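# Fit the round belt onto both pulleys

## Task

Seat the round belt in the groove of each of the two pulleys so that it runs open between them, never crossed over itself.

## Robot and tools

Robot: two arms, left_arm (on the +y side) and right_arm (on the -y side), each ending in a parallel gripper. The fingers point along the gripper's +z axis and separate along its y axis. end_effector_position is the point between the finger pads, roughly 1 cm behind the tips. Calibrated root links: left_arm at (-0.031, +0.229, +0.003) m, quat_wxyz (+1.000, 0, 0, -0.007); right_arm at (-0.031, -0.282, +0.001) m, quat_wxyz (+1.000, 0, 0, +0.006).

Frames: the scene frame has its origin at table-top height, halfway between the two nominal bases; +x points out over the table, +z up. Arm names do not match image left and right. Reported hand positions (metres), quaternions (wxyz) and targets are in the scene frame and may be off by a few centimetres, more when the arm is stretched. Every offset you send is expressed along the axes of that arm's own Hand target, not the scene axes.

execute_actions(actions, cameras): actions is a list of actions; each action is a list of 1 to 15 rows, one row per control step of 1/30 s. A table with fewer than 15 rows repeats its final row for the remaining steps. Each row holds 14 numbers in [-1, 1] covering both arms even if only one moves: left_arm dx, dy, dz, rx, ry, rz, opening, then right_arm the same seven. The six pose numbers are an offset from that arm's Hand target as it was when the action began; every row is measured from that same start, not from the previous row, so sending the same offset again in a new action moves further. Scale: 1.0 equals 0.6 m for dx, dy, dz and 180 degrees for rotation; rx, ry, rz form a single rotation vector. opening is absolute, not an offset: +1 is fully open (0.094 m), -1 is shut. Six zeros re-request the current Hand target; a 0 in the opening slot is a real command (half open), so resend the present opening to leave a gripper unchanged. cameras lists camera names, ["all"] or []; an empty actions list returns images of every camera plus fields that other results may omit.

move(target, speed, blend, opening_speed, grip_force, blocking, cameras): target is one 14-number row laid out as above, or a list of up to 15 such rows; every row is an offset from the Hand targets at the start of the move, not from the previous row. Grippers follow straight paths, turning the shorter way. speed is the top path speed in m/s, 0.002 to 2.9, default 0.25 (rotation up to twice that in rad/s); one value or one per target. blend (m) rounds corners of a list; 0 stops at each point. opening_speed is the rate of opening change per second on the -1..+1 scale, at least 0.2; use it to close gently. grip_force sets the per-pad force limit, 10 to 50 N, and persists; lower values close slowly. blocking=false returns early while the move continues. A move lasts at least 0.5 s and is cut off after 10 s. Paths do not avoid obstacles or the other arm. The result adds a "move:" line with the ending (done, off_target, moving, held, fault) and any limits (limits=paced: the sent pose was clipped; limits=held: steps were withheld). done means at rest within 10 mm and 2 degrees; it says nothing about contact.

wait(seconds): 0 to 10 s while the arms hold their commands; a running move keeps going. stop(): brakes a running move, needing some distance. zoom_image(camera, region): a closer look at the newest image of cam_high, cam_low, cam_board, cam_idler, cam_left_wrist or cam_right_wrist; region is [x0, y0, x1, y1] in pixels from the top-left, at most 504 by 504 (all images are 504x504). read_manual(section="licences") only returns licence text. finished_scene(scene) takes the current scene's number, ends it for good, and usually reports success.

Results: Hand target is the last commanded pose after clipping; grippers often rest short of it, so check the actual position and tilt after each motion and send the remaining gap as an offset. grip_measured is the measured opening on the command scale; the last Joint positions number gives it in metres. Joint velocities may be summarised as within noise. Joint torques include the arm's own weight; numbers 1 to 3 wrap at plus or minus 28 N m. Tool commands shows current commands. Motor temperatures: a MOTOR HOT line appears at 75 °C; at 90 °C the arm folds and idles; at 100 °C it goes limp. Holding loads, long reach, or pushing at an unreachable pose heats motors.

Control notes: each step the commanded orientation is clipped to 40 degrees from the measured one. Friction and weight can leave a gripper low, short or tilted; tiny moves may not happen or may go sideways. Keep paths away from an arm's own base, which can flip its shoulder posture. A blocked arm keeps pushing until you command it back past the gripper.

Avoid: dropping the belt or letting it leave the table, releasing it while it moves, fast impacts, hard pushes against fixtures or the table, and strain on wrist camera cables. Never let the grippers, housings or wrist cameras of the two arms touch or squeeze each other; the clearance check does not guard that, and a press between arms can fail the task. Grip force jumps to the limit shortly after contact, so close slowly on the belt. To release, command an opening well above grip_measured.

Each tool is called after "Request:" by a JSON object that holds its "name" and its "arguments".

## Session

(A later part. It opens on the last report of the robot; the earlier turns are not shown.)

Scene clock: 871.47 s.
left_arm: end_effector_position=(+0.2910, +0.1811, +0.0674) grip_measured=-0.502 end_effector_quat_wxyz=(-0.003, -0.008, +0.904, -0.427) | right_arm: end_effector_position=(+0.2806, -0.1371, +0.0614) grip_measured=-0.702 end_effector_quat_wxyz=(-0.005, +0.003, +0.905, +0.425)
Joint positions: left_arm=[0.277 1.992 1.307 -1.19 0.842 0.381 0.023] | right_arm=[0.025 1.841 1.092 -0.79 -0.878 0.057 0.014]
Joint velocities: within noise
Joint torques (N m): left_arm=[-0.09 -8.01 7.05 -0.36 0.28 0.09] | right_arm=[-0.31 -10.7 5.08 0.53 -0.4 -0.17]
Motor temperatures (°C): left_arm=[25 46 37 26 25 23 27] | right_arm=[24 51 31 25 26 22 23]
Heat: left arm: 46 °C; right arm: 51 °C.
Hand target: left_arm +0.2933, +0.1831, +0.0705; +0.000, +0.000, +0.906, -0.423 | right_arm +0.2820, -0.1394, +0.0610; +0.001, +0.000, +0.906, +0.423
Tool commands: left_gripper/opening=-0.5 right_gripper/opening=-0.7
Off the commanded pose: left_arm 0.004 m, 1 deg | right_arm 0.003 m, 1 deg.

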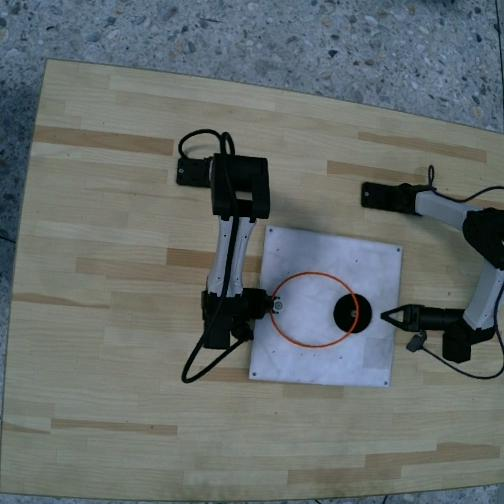

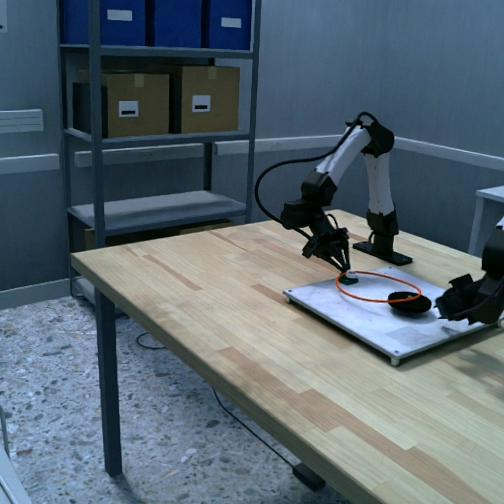

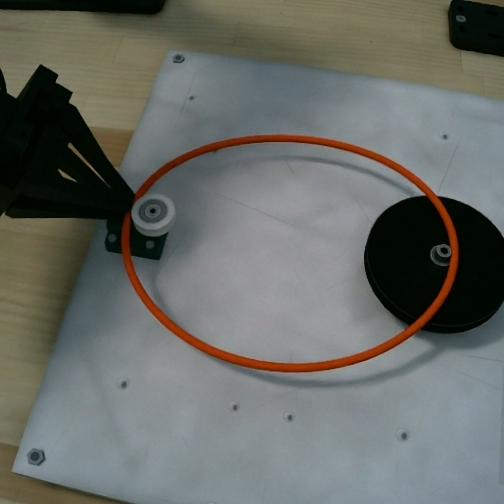

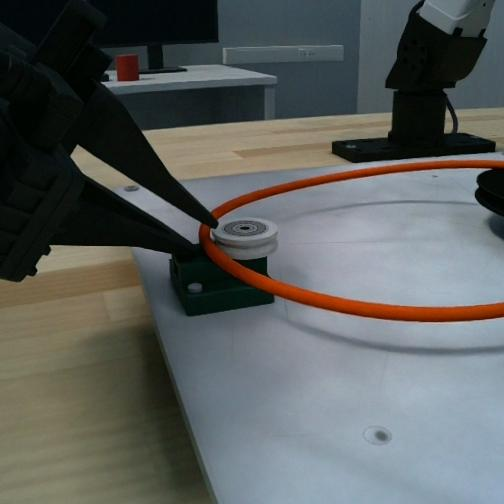

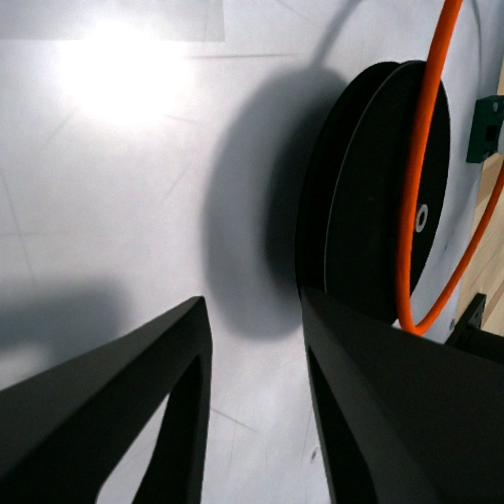

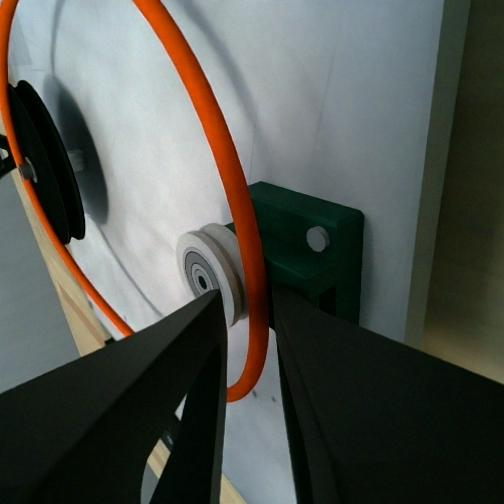

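Request:
{"name": "move", "arguments": {"target": [0,0,-0.08,0,0,0,-0.5,0,0,0,0,0,0,-0.95], "opening_speed": 0.6, "cameras": ["cam_idler"]}}

Request:
{"name": "move", "arguments": {"target": [0,0,0,0,0,0,-0.5,0,0.064,-0.054,0,0,0,-0.95], "speed": 0.12, "cameras": ["cam_idler","cam_board","cam_right_wrist","cam_low"]}}

Scene clock: 898.53 s.
left_arm: end_effector_position=(+0.2926, +0.2190, +0.1019) grip_measured=-0.502 end_effector_quat_wxyz=(+0.005, -0.006, +0.906, -0.424) | right_arm: end_effector_position=(+0.2806, -0.1371, +0.0614) grip_measured=-0.948 end_effector_quat_wxyz=(-0.005, +0.003, +0.905, +0.425)
Joint positions: left_arm=[0.382 2.006 1.469 -1.424 0.807 0.521 0.023] | right_arm=[0.025 1.841 1.092 -0.79 -0.878 0.057 0.002]
Joint torques (N m): left_arm=[-0.34 -7.1 7.15 -0.53 0.25 0.09] | right_arm=[-0.29 -10.67 5.22 0.54 -0.42 -0.18]
Heat: left arm: 47 °C; right arm: 51 °C.
Hand target: left_arm +0.2933, +0.2199, +0.1014; +0.000, +0.000, +0.906, -0.423 | right_arm +0.2820, -0.1394, +0.0610; +0.001, +0.000, +0.906, +0.423
Off the commanded pose: left_arm 0.001 m, 1 deg | right_arm 0.003 m, 1 deg.
move: done
Images, in order (width x height): cam_idler 504x504.

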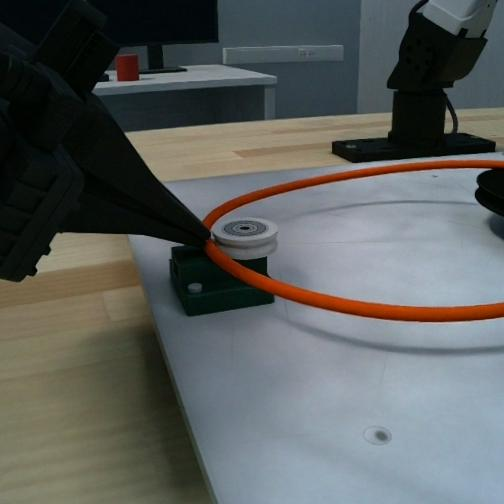

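Scene clock: 899.77 s.
left_arm: end_effector_position=(+0.2926, +0.2190, +0.1020) grip_measured=-0.502 end_effector_quat_wxyz=(+0.005, -0.006, +0.905, -0.424) | right_arm: end_effector_position=(+0.2758, -0.1372, +0.0996) grip_measured=-0.948 end_effector_quat_wxyz=(-0.019, +0.009, +0.905, +0.424)
Joint positions: left_arm=[0.382 2.006 1.469 -1.424 0.807 0.522 0.023] | right_arm=[0.025 1.781 1.183 -0.971 -0.878 0.057 0.002]
Joint torques (N m): left_arm=[-0.4 -7.16 7.13 -0.53 0.25 0.09] | right_arm=[-0.42 -12.14 8.03 0.4 -0.39 -0.19]
Heat: left arm: 47 °C; right arm: 51 °C.
Hand target: left_arm +0.2933, +0.2199, +0.1014; +0.000, +0.000, +0.906, -0.423 | right_arm +0.2819, -0.1396, +0.1111; +0.001, +0.000, +0.906, +0.423
Off the commanded pose: left_arm 0.001 m, 1 deg | right_arm 0.013 m, 2 deg.
move: off_target (right_arm)
Images, in order (width x height): cam_low 504x504, cam_board 504x504, cam_idler 504x504, cam_right_wrist 504x504.

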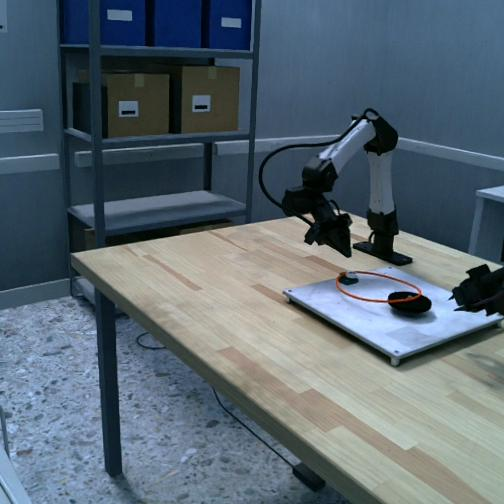

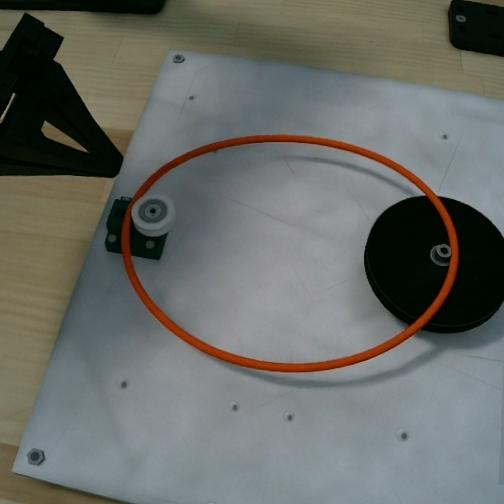

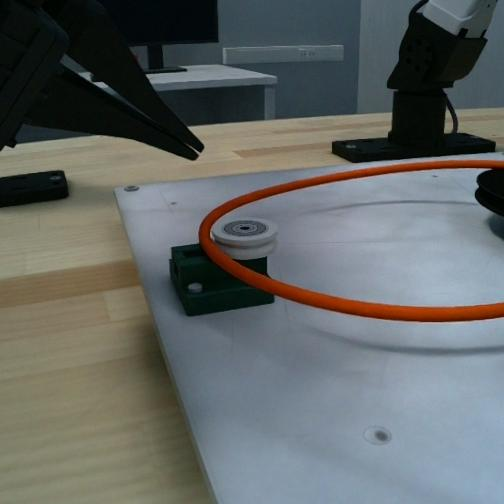

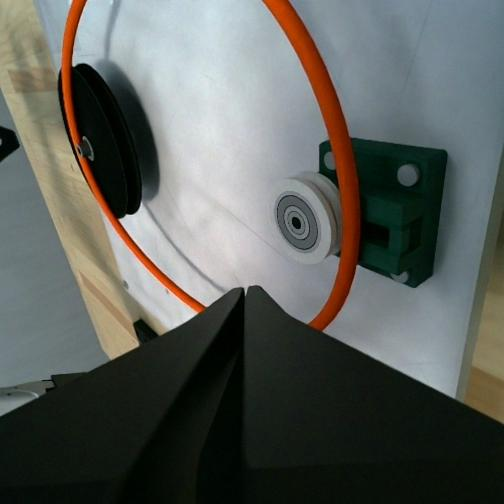

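Request:
{"name": "move", "arguments": {"target": [[0,0,0,0,0,0,-0.5,0,-0.0685,-0.001,0,0,0,-0.7],[0,0,0,0,0,0,-0.5,0,-0.0685,0.072,0,0,0,-0.7]], "speed": 0.12, "cameras": ["cam_idler","cam_right_wrist"]}}

Scene clock: 919.13 s.
left_arm: end_effector_position=(+0.2926, +0.2190, +0.1020) grip_measured=-0.502 end_effector_quat_wxyz=(+0.005, -0.006, +0.905, -0.424) | right_arm: end_effector_position=(+0.2821, -0.1330, +0.0608) grip_measured=-0.702 end_effector_quat_wxyz=(-0.001, +0.003, +0.902, +0.432)
Joint positions: left_arm=[0.382 2.006 1.469 -1.424 0.807 0.522 0.023] | right_arm=[0.032 1.841 1.08 -0.756 -0.893 0.075 0.014]
Joint torques (N m): left_arm=[-0.32 -7.09 7.24 -0.54 0.25 0.08] | right_arm=[0.79 -9.46 4.01 0.77 -0.27 -0.01]
Heat: left arm: 49 °C; right arm: 50 °C.
Hand target: left_arm +0.2933, +0.2199, +0.1014; +0.000, +0.000, +0.906, -0.423 | right_arm +0.2819, -0.1329, +0.0519; +0.001, +0.001, +0.906, +0.423
Off the commanded pose: left_arm 0.001 m, 1 deg | right_arm 0.009 m, 1 deg.
move: done
Images, in order (width x height): cam_idler 504x504, cam_right_wrist 504x504.

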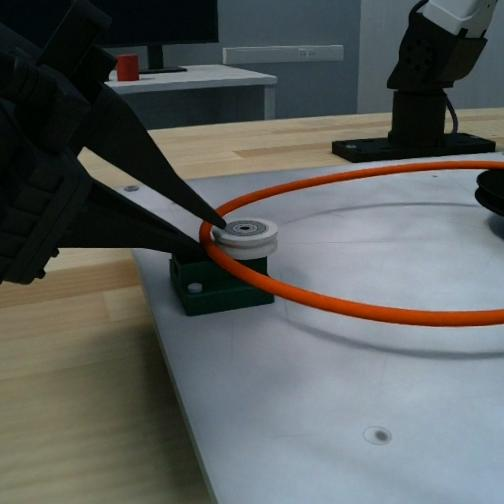

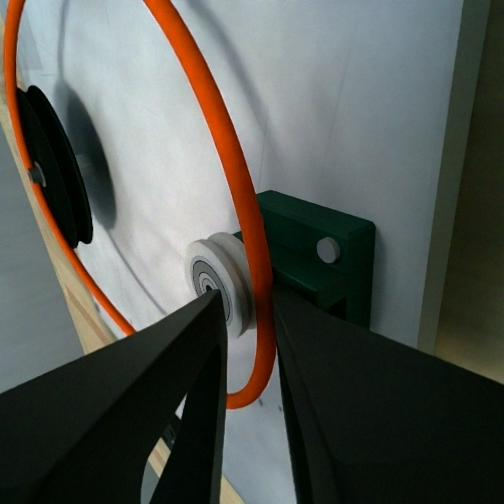

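Request:
{"name": "move", "arguments": {"target": [0,0,0,0,0,0,-0.5,0,0.01,0,0,0,0,-0.97], "opening_speed": 0.4, "cameras": ["cam_idler","cam_right_wrist"]}}

Scene clock: 926.00 s.
left_arm: end_effector_position=(+0.2926, +0.2190, +0.1020) grip_measured=-0.502 end_effector_quat_wxyz=(+0.005, -0.006, +0.905, -0.424) | right_arm: end_effector_position=(+0.2853, -0.1353, +0.0590) grip_measured=-0.966 end_effector_quat_wxyz=(+0.002, +0.010, +0.905, +0.425)
Joint positions: left_arm=[0.382 2.006 1.469 -1.424 0.807 0.522 0.023] | right_arm=[0.03 1.841 1.08 -0.741 -0.876 0.095 0.002]
Joint torques (N m): left_arm=[-0.4 -7.08 7.24 -0.53 0.27 0.09] | right_arm=[2 -10.52 4.42 0.71 -0.47 -0.08]
Heat: left arm: 49 °C; right arm: 50 °C.
Hand target: left_arm +0.2933, +0.2199, +0.1014; +0.000, +0.000, +0.906, -0.423 | right_arm +0.2820, -0.1290, +0.0566; +0.001, +0.001, +0.906, +0.423
Off the commanded pose: left_arm 0.001 m, 1 deg | right_arm 0.008 m, 1 deg.
move: done
Images, in order (width x height): cam_idler 504x504, cam_right_wrist 504x504.

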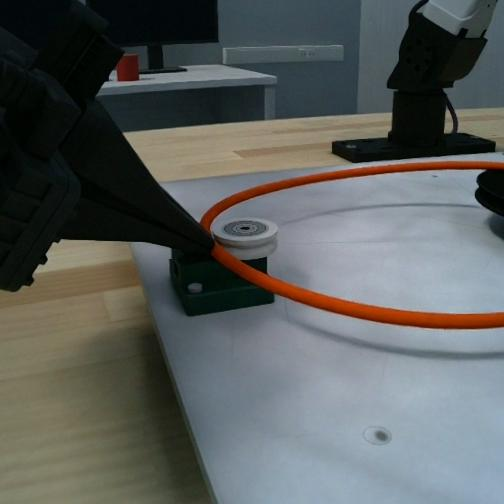

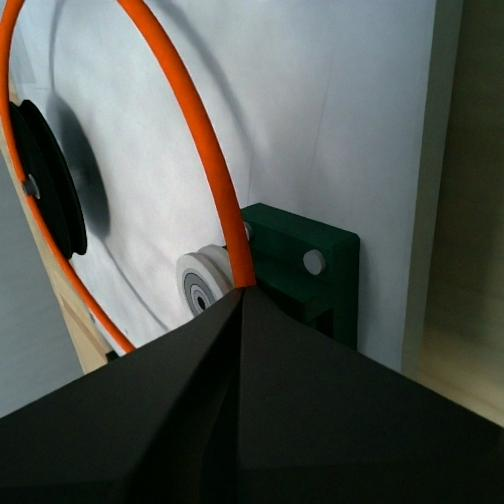

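Request:
{"name": "move", "arguments": {"target": [0,0,0,0,0,0,-0.5,0,0.04,-0.035,0,0,0,-0.97], "speed": 0.1, "cameras": ["cam_idler","cam_board","cam_right_wrist"]}}

Scene clock: 933.10 s.
left_arm: end_effector_position=(+0.2926, +0.2190, +0.1020) grip_measured=-0.502 end_effector_quat_wxyz=(+0.005, -0.006, +0.905, -0.424) | right_arm: end_effector_position=(+0.2757, -0.1320, +0.0736) grip_measured=-0.968 end_effector_quat_wxyz=(-0.018, +0.011, +0.907, +0.421)
Joint positions: left_arm=[0.382 2.006 1.469 -1.424 0.807 0.522 0.023] | right_arm=[0.045 1.81 1.112 -0.842 -0.869 0.095 0.001]
Joint torques (N m): left_arm=[-0.43 -7.1 7.16 -0.54 0.27 0.09] | right_arm=[0.58 -12.94 8.23 0.41 -0.54 0.01]
Heat: left arm: 49 °C; right arm: 50 °C.
Hand target: left_arm +0.2933, +0.2199, +0.1014; +0.000, +0.000, +0.906, -0.423 | right_arm +0.2820, -0.1297, +0.0884; +0.001, +0.001, +0.906, +0.423
Off the commanded pose: left_arm 0.001 m, 1 deg | right_arm 0.016 m, 2 deg.
move: off_target (right_arm)
Images, in order (width x height): cam_board 504x504, cam_idler 504x504, cam_right_wrist 504x504.

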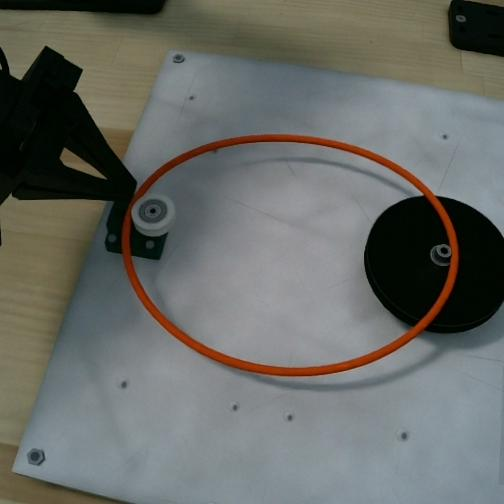

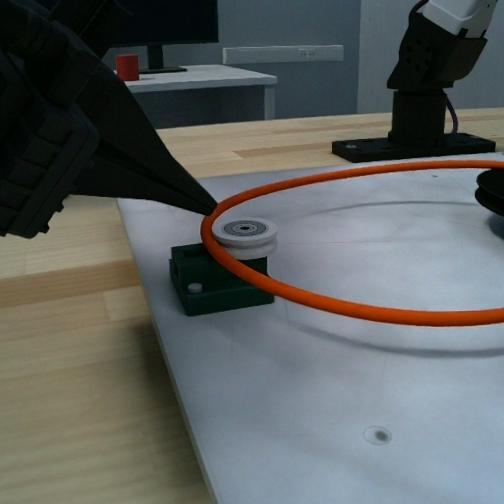

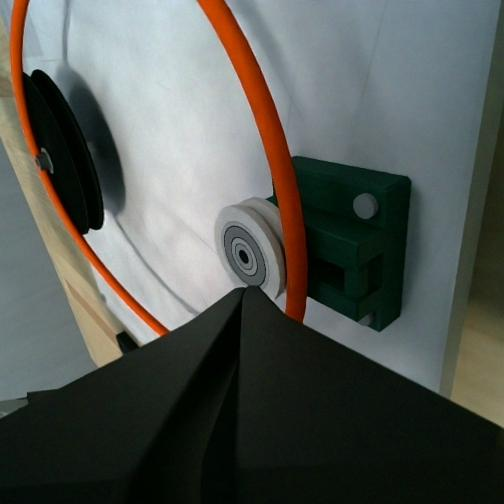

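Request:
{"name": "move", "arguments": {"target": [[0,0,0,0,0,0,-0.5,0.033,0.023,-0.128,0,0,0,-0.9],[0,0,0,0,0,0,-0.5,0.11,-0.005,0.008,0,-0.19,0.16,-0.4]], "cameras": ["cam_idler","cam_board","cam_right_wrist"]}}

Scene clock: 965.50 s.
left_arm: end_effector_position=(+0.2926, +0.2190, +0.1020) grip_measured=-0.502 end_effector_quat_wxyz=(+0.005, -0.006, +0.905, -0.424) | right_arm: end_effector_position=(+0.2149, -0.1279, +0.0832) grip_measured=-0.402 end_effector_quat_wxyz=(+0.153, +0.346, +0.840, +0.390)
Joint positions: left_arm=[0.382 2.006 1.469 -1.424 0.807 0.522 0.023] | right_arm=[0.353 0.99 0.391 -0.158 -0.332 1.289 0.028]
Joint torques (N m): left_arm=[-0.32 -7.1 7.17 -0.53 0.26 0.09] | right_arm=[0.8 -3.17 6.05 1.75 0.02 -0.04]
Heat: left arm: 49 °C; right arm: 50 °C.
Hand target: left_arm +0.2933, +0.2199, +0.1014; +0.000, +0.000, +0.906, -0.423 | right_arm +0.2160, -0.1278, +0.0830; +0.161, +0.345, +0.837, +0.392
Off the commanded pose: left_arm 0.001 m, 1 deg | right_arm 0.001 m, 1 deg.
move: done
Images, in order (width x height): cam_board 504x504, cam_idler 504x504, cam_right_wrist 504x504.

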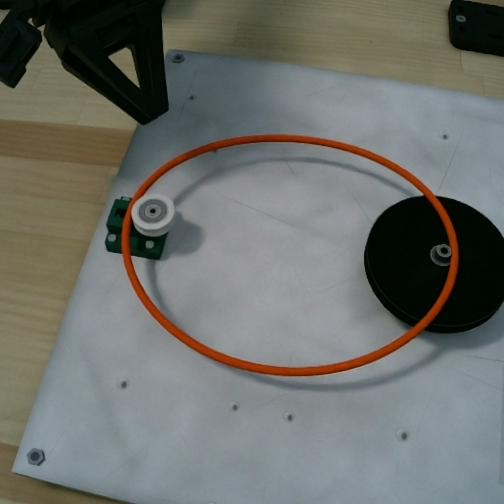

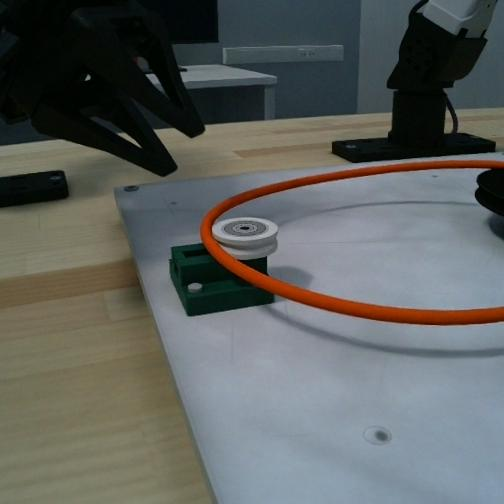

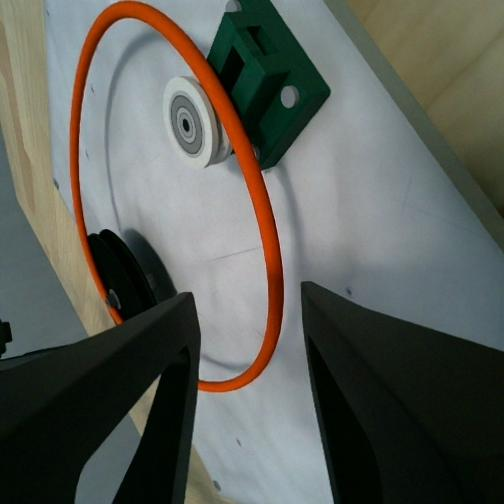

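Request:
{"name": "move", "arguments": {"target": [0,0,0,0,0,0,-0.5,0,-0.006,0.087,0,0,0,-0.4], "speed": 0.12, "cameras": ["cam_idler","cam_board","cam_right_wrist"]}}

Scene clock: 974.60 s.
left_arm: end_effector_position=(+0.2926, +0.2190, +0.1020) grip_measured=-0.502 end_effector_quat_wxyz=(+0.005, -0.006, +0.905, -0.424) | right_arm: end_effector_position=(+0.2416, -0.1011, +0.0481) grip_measured=-0.402 end_effector_quat_wxyz=(+0.155, +0.345, +0.839, +0.392)
Joint positions: left_arm=[0.382 2.006 1.469 -1.424 0.807 0.522 0.023] | right_arm=[0.43 1.298 0.376 0.188 -0.275 1.344 0.028]
Joint torques (N m): left_arm=[-0.34 -7.12 7.17 -0.54 0.27 0.08] | right_arm=[0.61 -4.3 5.27 1.87 0.06 -0.03]
Heat: left arm: 49 °C; right arm: 47 °C.
Hand target: left_arm +0.2933, +0.2199, +0.1014; +0.000, +0.000, +0.906, -0.423 | right_arm +0.2426, -0.1010, +0.0468; +0.161, +0.345, +0.837, +0.392
Off the commanded pose: left_arm 0.001 m, 1 deg | right_arm 0.002 m, 1 deg.
move: done
Images, in order (width x height): cam_board 504x504, cam_idler 504x504, cam_right_wrist 504x504.

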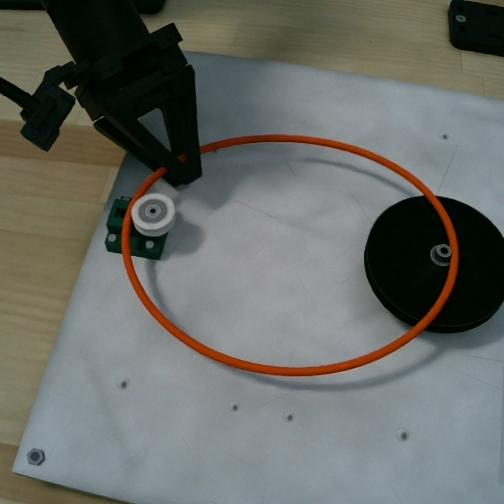

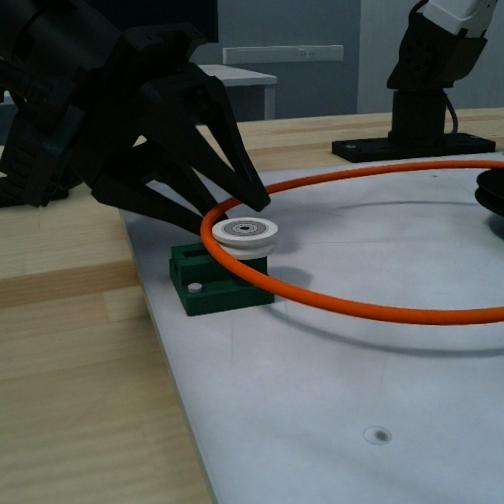

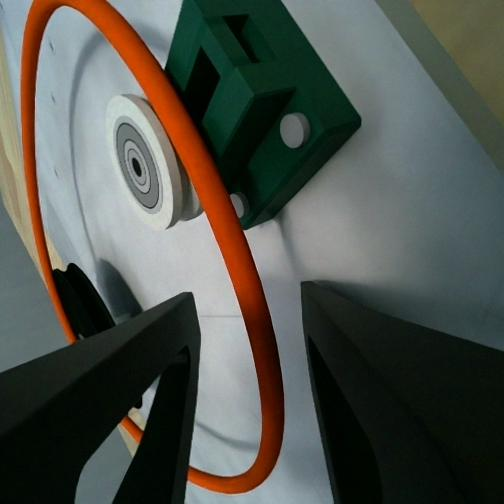

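Request:
{"name": "move", "arguments": {"target": [0,0,0,0,0,0,-0.5,0,0,0,0,0,0,-0.96], "opening_speed": 0.5, "cameras": ["cam_idler","cam_board","cam_right_wrist"]}}

Scene clock: 980.43 s.
left_arm: end_effector_position=(+0.2926, +0.2190, +0.1020) grip_measured=-0.502 end_effector_quat_wxyz=(+0.005, -0.006, +0.905, -0.424) | right_arm: end_effector_position=(+0.2419, -0.1010, +0.0484) grip_measured=-0.893 end_effector_quat_wxyz=(+0.155, +0.345, +0.839, +0.392)
Joint positions: left_arm=[0.382 2.006 1.469 -1.424 0.807 0.522 0.023] | right_arm=[0.43 1.298 0.376 0.189 -0.275 1.344 0.005]
Joint torques (N m): left_arm=[-0.4 -7.12 7.13 -0.53 0.25 0.08] | right_arm=[0.62 -4.26 5.29 1.83 0.1 -0.05]
Motor temperatures (°C): left_arm=[25 49 39 25 25 23 26] | right_arm=[24 46 34 30 26 22 23]
Heat: left arm: 49 °C; right arm: 46 °C.
Hand target: left_arm +0.2933, +0.2199, +0.1014; +0.000, +0.000, +0.906, -0.423 | right_arm +0.2426, -0.1010, +0.0468; +0.161, +0.345, +0.837, +0.392
Off the commanded pose: left_arm 0.001 m, 1 deg | right_arm 0.002 m, 1 deg.
move: done
Images, in order (width x height): cam_board 504x504, cam_idler 504x504, cam_right_wrist 504x504.

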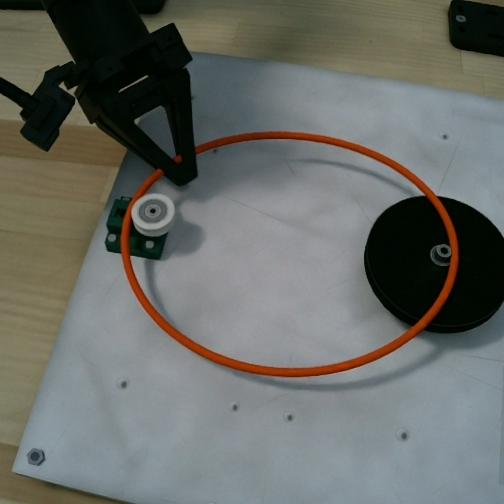

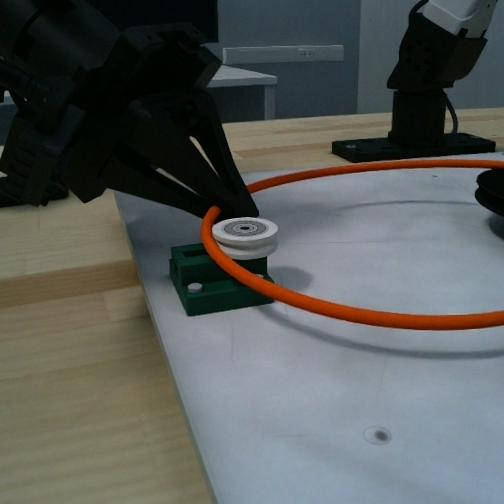

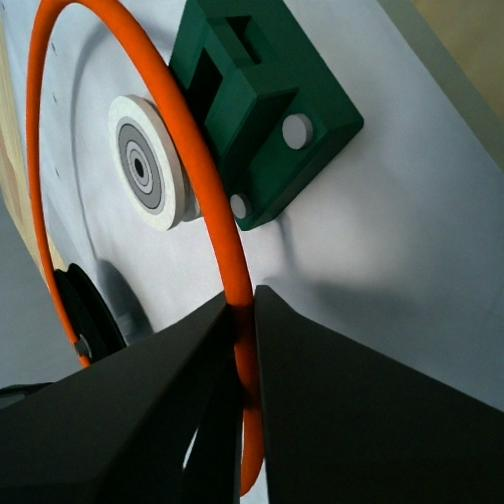

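Request:
{"name": "move", "arguments": {"target": [[0,0,0,0,0,0,-0.5,0,0.051,-0.043,0,0,0,-0.96],[0,0,0,0,0,0,-0.5,0.031,0.139,0.062,0,0.19,-0.16,-0.96]], "speed": 0.15, "cameras": ["cam_idler","cam_board","cam_right_wrist","cam_left_wrist","cam_low"]}}

Scene clock: 1001.20 s.
left_arm: end_effector_position=(+0.2926, +0.2190, +0.1020) grip_measured=-0.502 end_effector_quat_wxyz=(+0.005, -0.006, +0.905, -0.424) | right_arm: end_effector_position=(+0.2806, -0.0328, +0.0797) grip_measured=-0.894 end_effector_quat_wxyz=(-0.006, +0.009, +0.909, +0.416)
Joint positions: left_arm=[0.382 2.006 1.469 -1.424 0.807 0.522 0.023] | right_arm=[0.349 1.796 1.104 -0.494 -0.788 0.541 0.005]
Joint torques (N m): left_arm=[-0.39 -7.13 7.19 -0.54 0.26 0.09] | right_arm=[0.03 -9.78 9.05 0.92 -0.51 -0.2]
Heat: left arm: 49 °C; right arm: 44 °C.
Hand target: left_arm +0.2933, +0.2199, +0.1014; +0.000, +0.000, +0.906, -0.423 | right_arm +0.2871, -0.0298, +0.0867; +0.001, +0.001, +0.906, +0.423
Off the commanded pose: left_arm 0.001 m, 1 deg | right_arm 0.010 m, 2 deg.
move: done
Images, in order (width x height): cam_low 504x504, cam_board 504x504, cam_idler 504x504, cam_left_wrist 504x504, cam_right_wrist 504x504.

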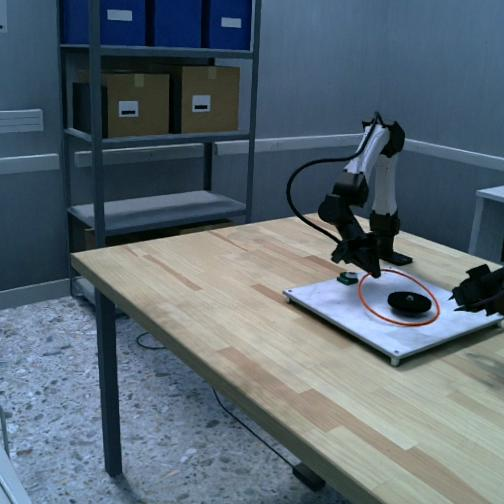

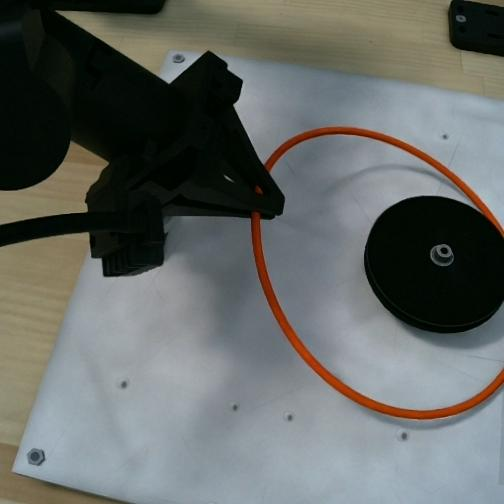

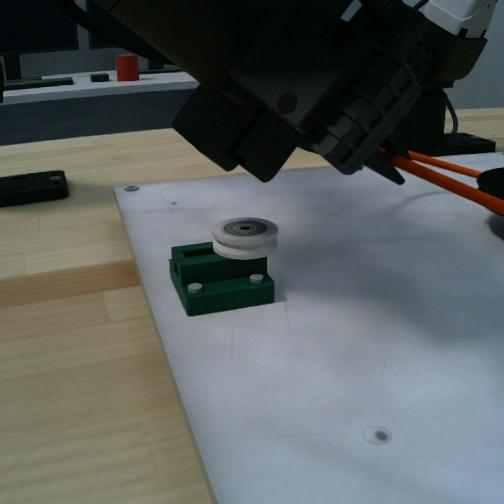

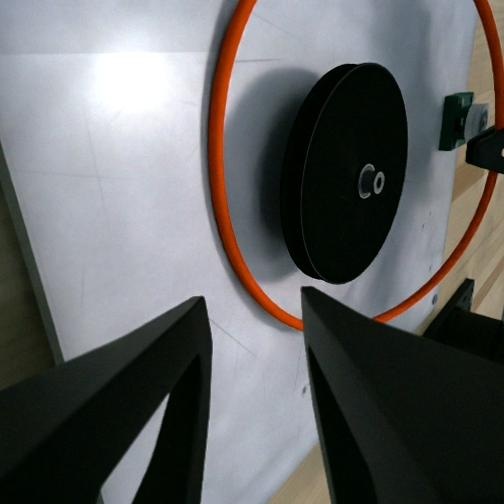

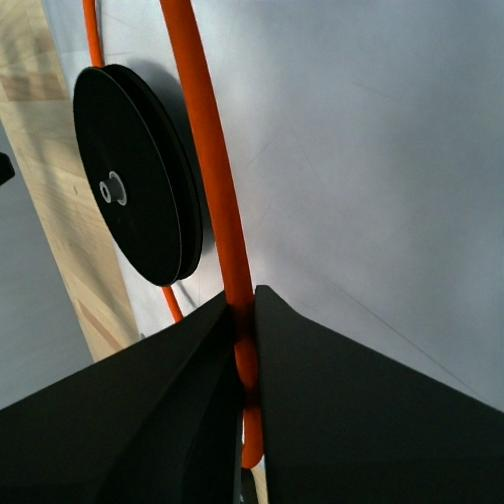

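Request:
{"name": "move", "arguments": {"target": [0,0,0,0,0,0,-0.5,-0.01,-0.032,-0.038,0,0,0,-0.96], "speed": 0.12, "cameras": ["cam_board","cam_left_wrist"]}}

Request:
{"name": "zoom_image", "arguments": {"camera": "cam_left_wrist", "region": [180, 20, 440, 340]}}

Scene clock: 1024.53 s.
left_arm: end_effector_position=(+0.2926, +0.2190, +0.1020) grip_measured=-0.502 end_effector_quat_wxyz=(+0.005, -0.006, +0.905, -0.424) | right_arm: end_effector_position=(+0.2862, -0.0618, +0.0800) grip_measured=-0.894 end_effector_quat_wxyz=(-0.006, +0.008, +0.909, +0.417)
Joint positions: left_arm=[0.382 2.006 1.469 -1.424 0.807 0.522 0.023] | right_arm=[0.261 1.801 1.121 -0.595 -0.82 0.419 0.005]
Joint torques (N m): left_arm=[-0.34 -7.15 7.17 -0.53 0.26 0.1] | right_arm=[-0.12 -9.65 9.07 0.82 -0.54 -0.17]
Heat: left arm: 50 °C; right arm: 48 °C.
Hand target: left_arm +0.2933, +0.2199, +0.1014; +0.000, +0.000, +0.906, -0.423 | right_arm +0.2932, -0.0597, +0.0868; +0.001, +0.001, +0.906, +0.423
Off the commanded pose: left_arm 0.001 m, 1 deg | right_arm 0.010 m, 1 deg.
move: done
Images, in order (width x height): cam_board 504x504, cam_left_wrist 504x504.

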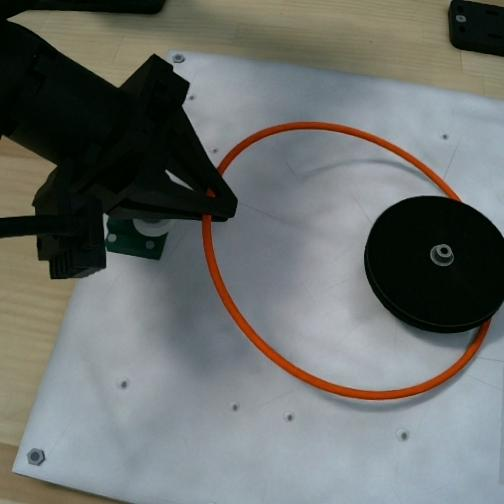

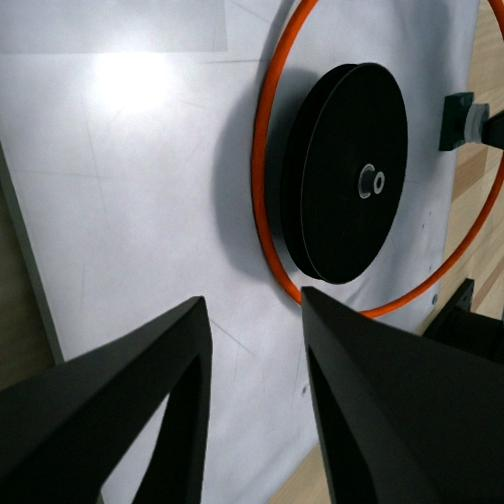

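Scaled by 1.575 from the camera's 504x504 image, which has a finer 720x720 frame.

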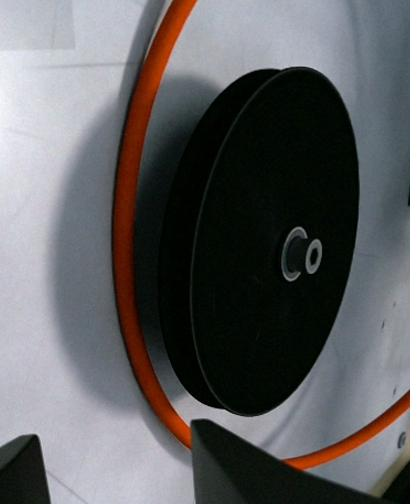

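Request:
{"name": "move", "arguments": {"target": [0,0,0,0,0,0,-0.5,0,0.013,-0.011,0,0,0,-0.96], "speed": 0.12, "cameras": ["cam_board","cam_left_wrist","cam_idler"]}}

Request:
{"name": "zoom_image", "arguments": {"camera": "cam_left_wrist", "region": [180, 20, 440, 340]}}

Request:
{"name": "zoom_image", "arguments": {"camera": "cam_idler", "region": [304, 100, 504, 300]}}

Scene clock: 1041.80 s.
left_arm: end_effector_position=(+0.2926, +0.2190, +0.1020) grip_measured=-0.502 end_effector_quat_wxyz=(+0.005, -0.006, +0.905, -0.424) | right_arm: end_effector_position=(+0.2861, -0.0618, +0.0850) grip_measured=-0.894 end_effector_quat_wxyz=(-0.012, +0.010, +0.910, +0.415)
Joint positions: left_arm=[0.382 2.006 1.469 -1.424 0.807 0.522 0.023] | right_arm=[0.261 1.801 1.146 -0.635 -0.82 0.417 0.005]
Joint torques (N m): left_arm=[-0.42 -7.12 7.19 -0.53 0.27 0.11] | right_arm=[-0.28 -11.38 9.06 0.82 -0.55 -0.16]
Heat: left arm: 50 °C; right arm: 49 °C.
Hand target: left_arm +0.2933, +0.2199, +0.1014; +0.000, +0.000, +0.906, -0.423 | right_arm +0.2932, -0.0597, +0.0971; +0.001, +0.000, +0.906, +0.423
Off the commanded pose: left_arm 0.001 m, 1 deg | right_arm 0.014 m, 2 deg.
move: off_target (right_arm)
Images, in order (width x height): cam_board 504x504, cam_idler 504x504, cam_left_wrist 504x504.

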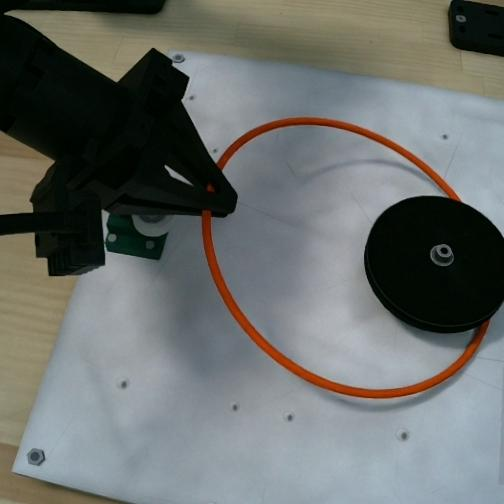

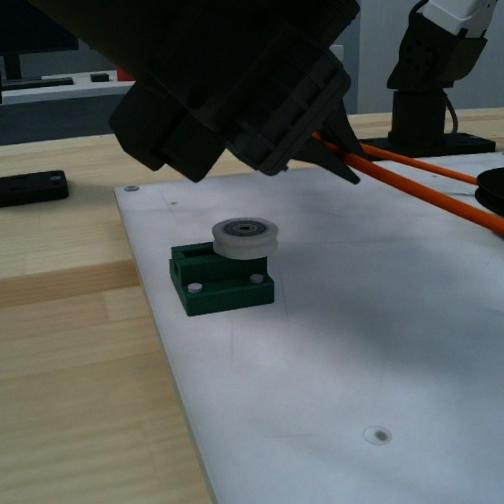

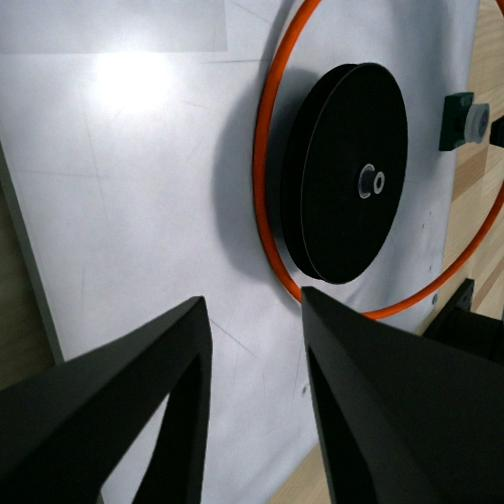

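Scaled by 1.575 from the camera's 504x504 image, which has a finer 720x720 frame.

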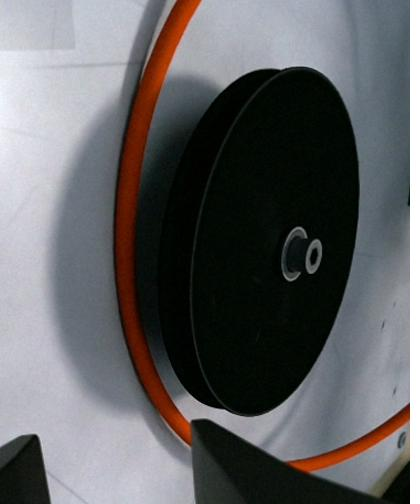

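Scaled by 2.520 from the camera's 504x504 image, which has a finer 720x720 frame.

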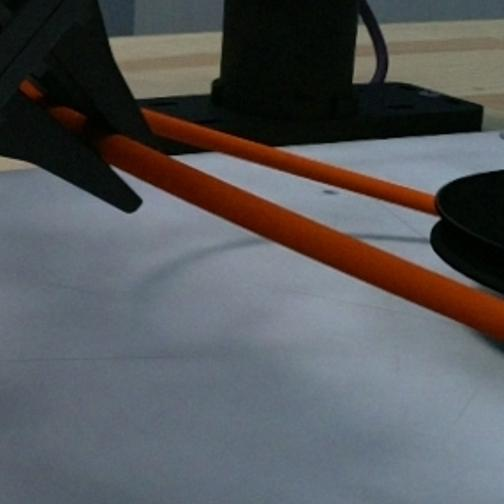

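Request:
{"name": "move", "arguments": {"target": [0,0,0,0,0,0,-0.5,0,0,0,-0.035,0,0,-0.96], "speed": 0.12, "cameras": ["cam_board","cam_left_wrist","cam_idler"]}}

Request:
{"name": "zoom_image", "arguments": {"camera": "cam_left_wrist", "region": [180, 20, 440, 340]}}

Request:
{"name": "zoom_image", "arguments": {"camera": "cam_idler", "region": [304, 100, 504, 300]}}

Scene clock: 1054.67 s.
left_arm: end_effector_position=(+0.2926, +0.2190, +0.1020) grip_measured=-0.502 end_effector_quat_wxyz=(+0.005, -0.006, +0.905, -0.424) | right_arm: end_effector_position=(+0.2918, -0.0590, +0.0972) grip_measured=-0.894 end_effector_quat_wxyz=(-0.004, +0.003, +0.885, +0.466)
Joint positions: left_arm=[0.382 2.006 1.469 -1.424 0.807 0.522 0.023] | right_arm=[0.23 1.801 1.127 -0.567 -0.93 0.416 0.005]
Joint torques (N m): left_arm=[-0.35 -7.09 7.25 -0.55 0.26 0.1] | right_arm=[-0.42 -10.54 5.22 1.1 -0.64 -0.12]
Heat: left arm: 50 °C; right arm: 50 °C.
Hand target: left_arm +0.2933, +0.2199, +0.1014; +0.000, +0.000, +0.906, -0.423 | right_arm +0.2930, -0.0596, +0.0970; +0.001, +0.000, +0.881, +0.473
Off the commanded pose: left_arm 0.001 m, 1 deg | right_arm 0.002 m, 1 deg.
move: done
Images, in order (width x height): cam_board 504x504, cam_idler 504x504, cam_left_wrist 504x504.

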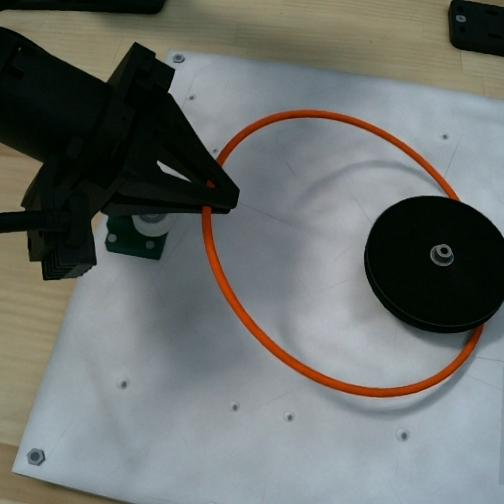

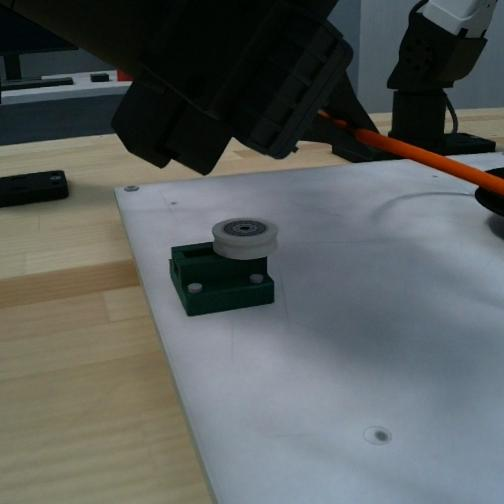

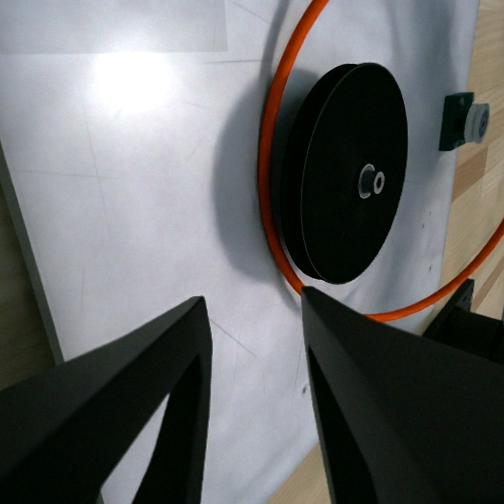

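Scaled by 1.575 from the camera's 504x504 image, which has a finer 720x720 frame.

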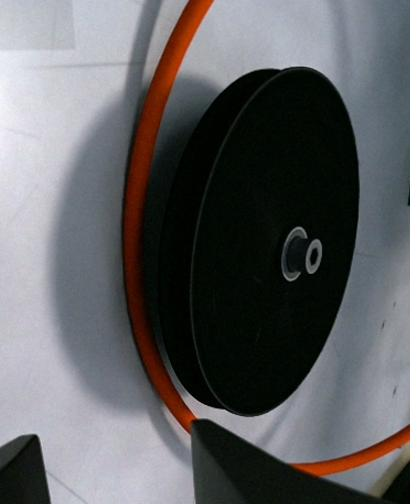

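Scaled by 2.520 from the camera's 504x504 image, which has a finer 720x720 frame.

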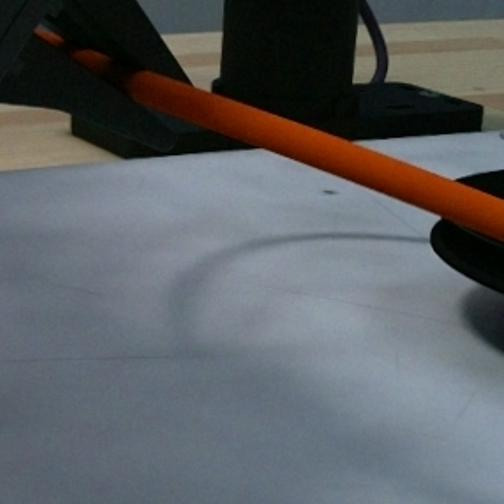

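Request:
{"name": "move", "arguments": {"target": [0,0,0,0,0,0,-0.5,0,-0.002,0.0,-0.02,0,0,-0.96], "speed": 0.12, "cameras": ["cam_left_wrist","cam_idler"]}}

Request:
{"name": "zoom_image", "arguments": {"camera": "cam_left_wrist", "region": [180, 20, 440, 340]}}

Request:
{"name": "zoom_image", "arguments": {"camera": "cam_idler", "region": [304, 100, 504, 300]}}

Scene clock: 1068.50 s.
left_arm: end_effector_position=(+0.2926, +0.2190, +0.1020) grip_measured=-0.502 end_effector_quat_wxyz=(+0.005, -0.006, +0.905, -0.424) | right_arm: end_effector_position=(+0.2920, -0.0596, +0.0979) grip_measured=-0.894 end_effector_quat_wxyz=(+0.000, +0.000, +0.869, +0.494)
Joint positions: left_arm=[0.382 2.006 1.469 -1.424 0.807 0.522 0.023] | right_arm=[0.211 1.805 1.091 -0.503 -0.994 0.416 0.005]
Joint torques (N m): left_arm=[-0.35 -7.1 7.2 -0.52 0.26 0.1] | right_arm=[-0.46 -9.92 5.08 1.09 -0.57 -0.08]
Motor temperatures (°C): left_arm=[25 50 40 25 25 23 26] | right_arm=[24 51 36 28 26 22 25]
Heat: left arm: 50 °C; right arm: 51 °C.
Hand target: left_arm +0.2933, +0.2199, +0.1014; +0.000, +0.000, +0.906, -0.423 | right_arm +0.2931, -0.0603, +0.0959; +0.001, +0.000, +0.866, +0.500
Off the commanded pose: left_arm 0.001 m, 1 deg | right_arm 0.002 m, 1 deg.
move: done
Images, in order (width x height): cam_idler 504x504, cam_left_wrist 504x504.

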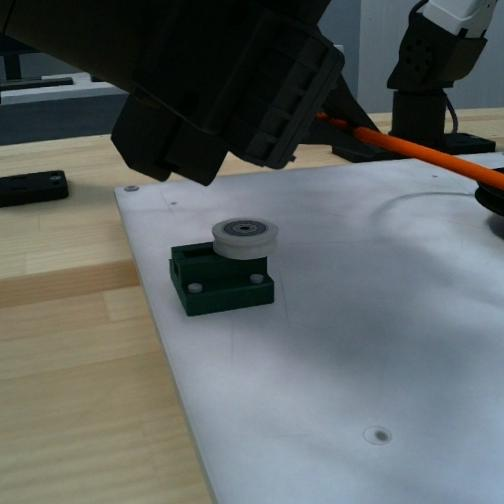

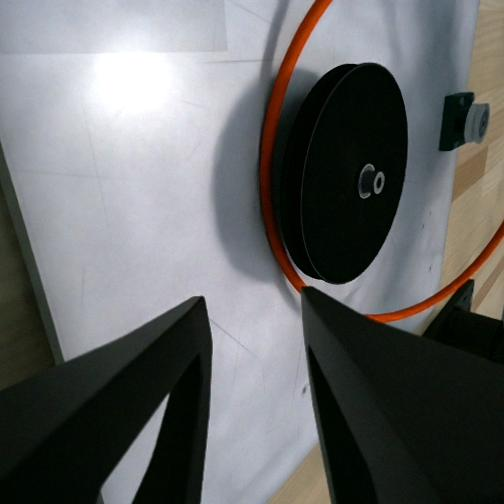

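Scaled by 1.575 from the camera's 504x504 image, which has a finer 720x720 frame.

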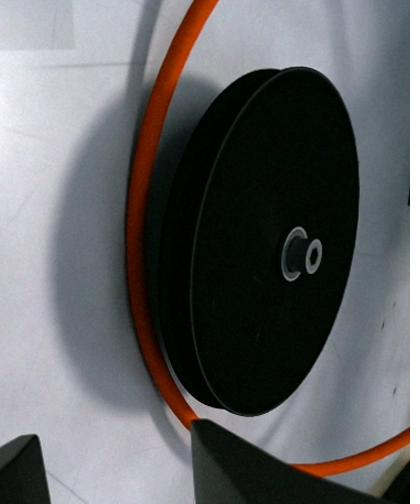

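Scaled by 2.520 from the camera's 504x504 image, which has a finer 720x720 frame.

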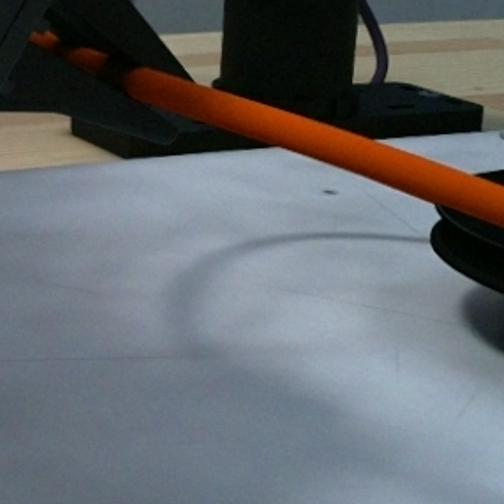

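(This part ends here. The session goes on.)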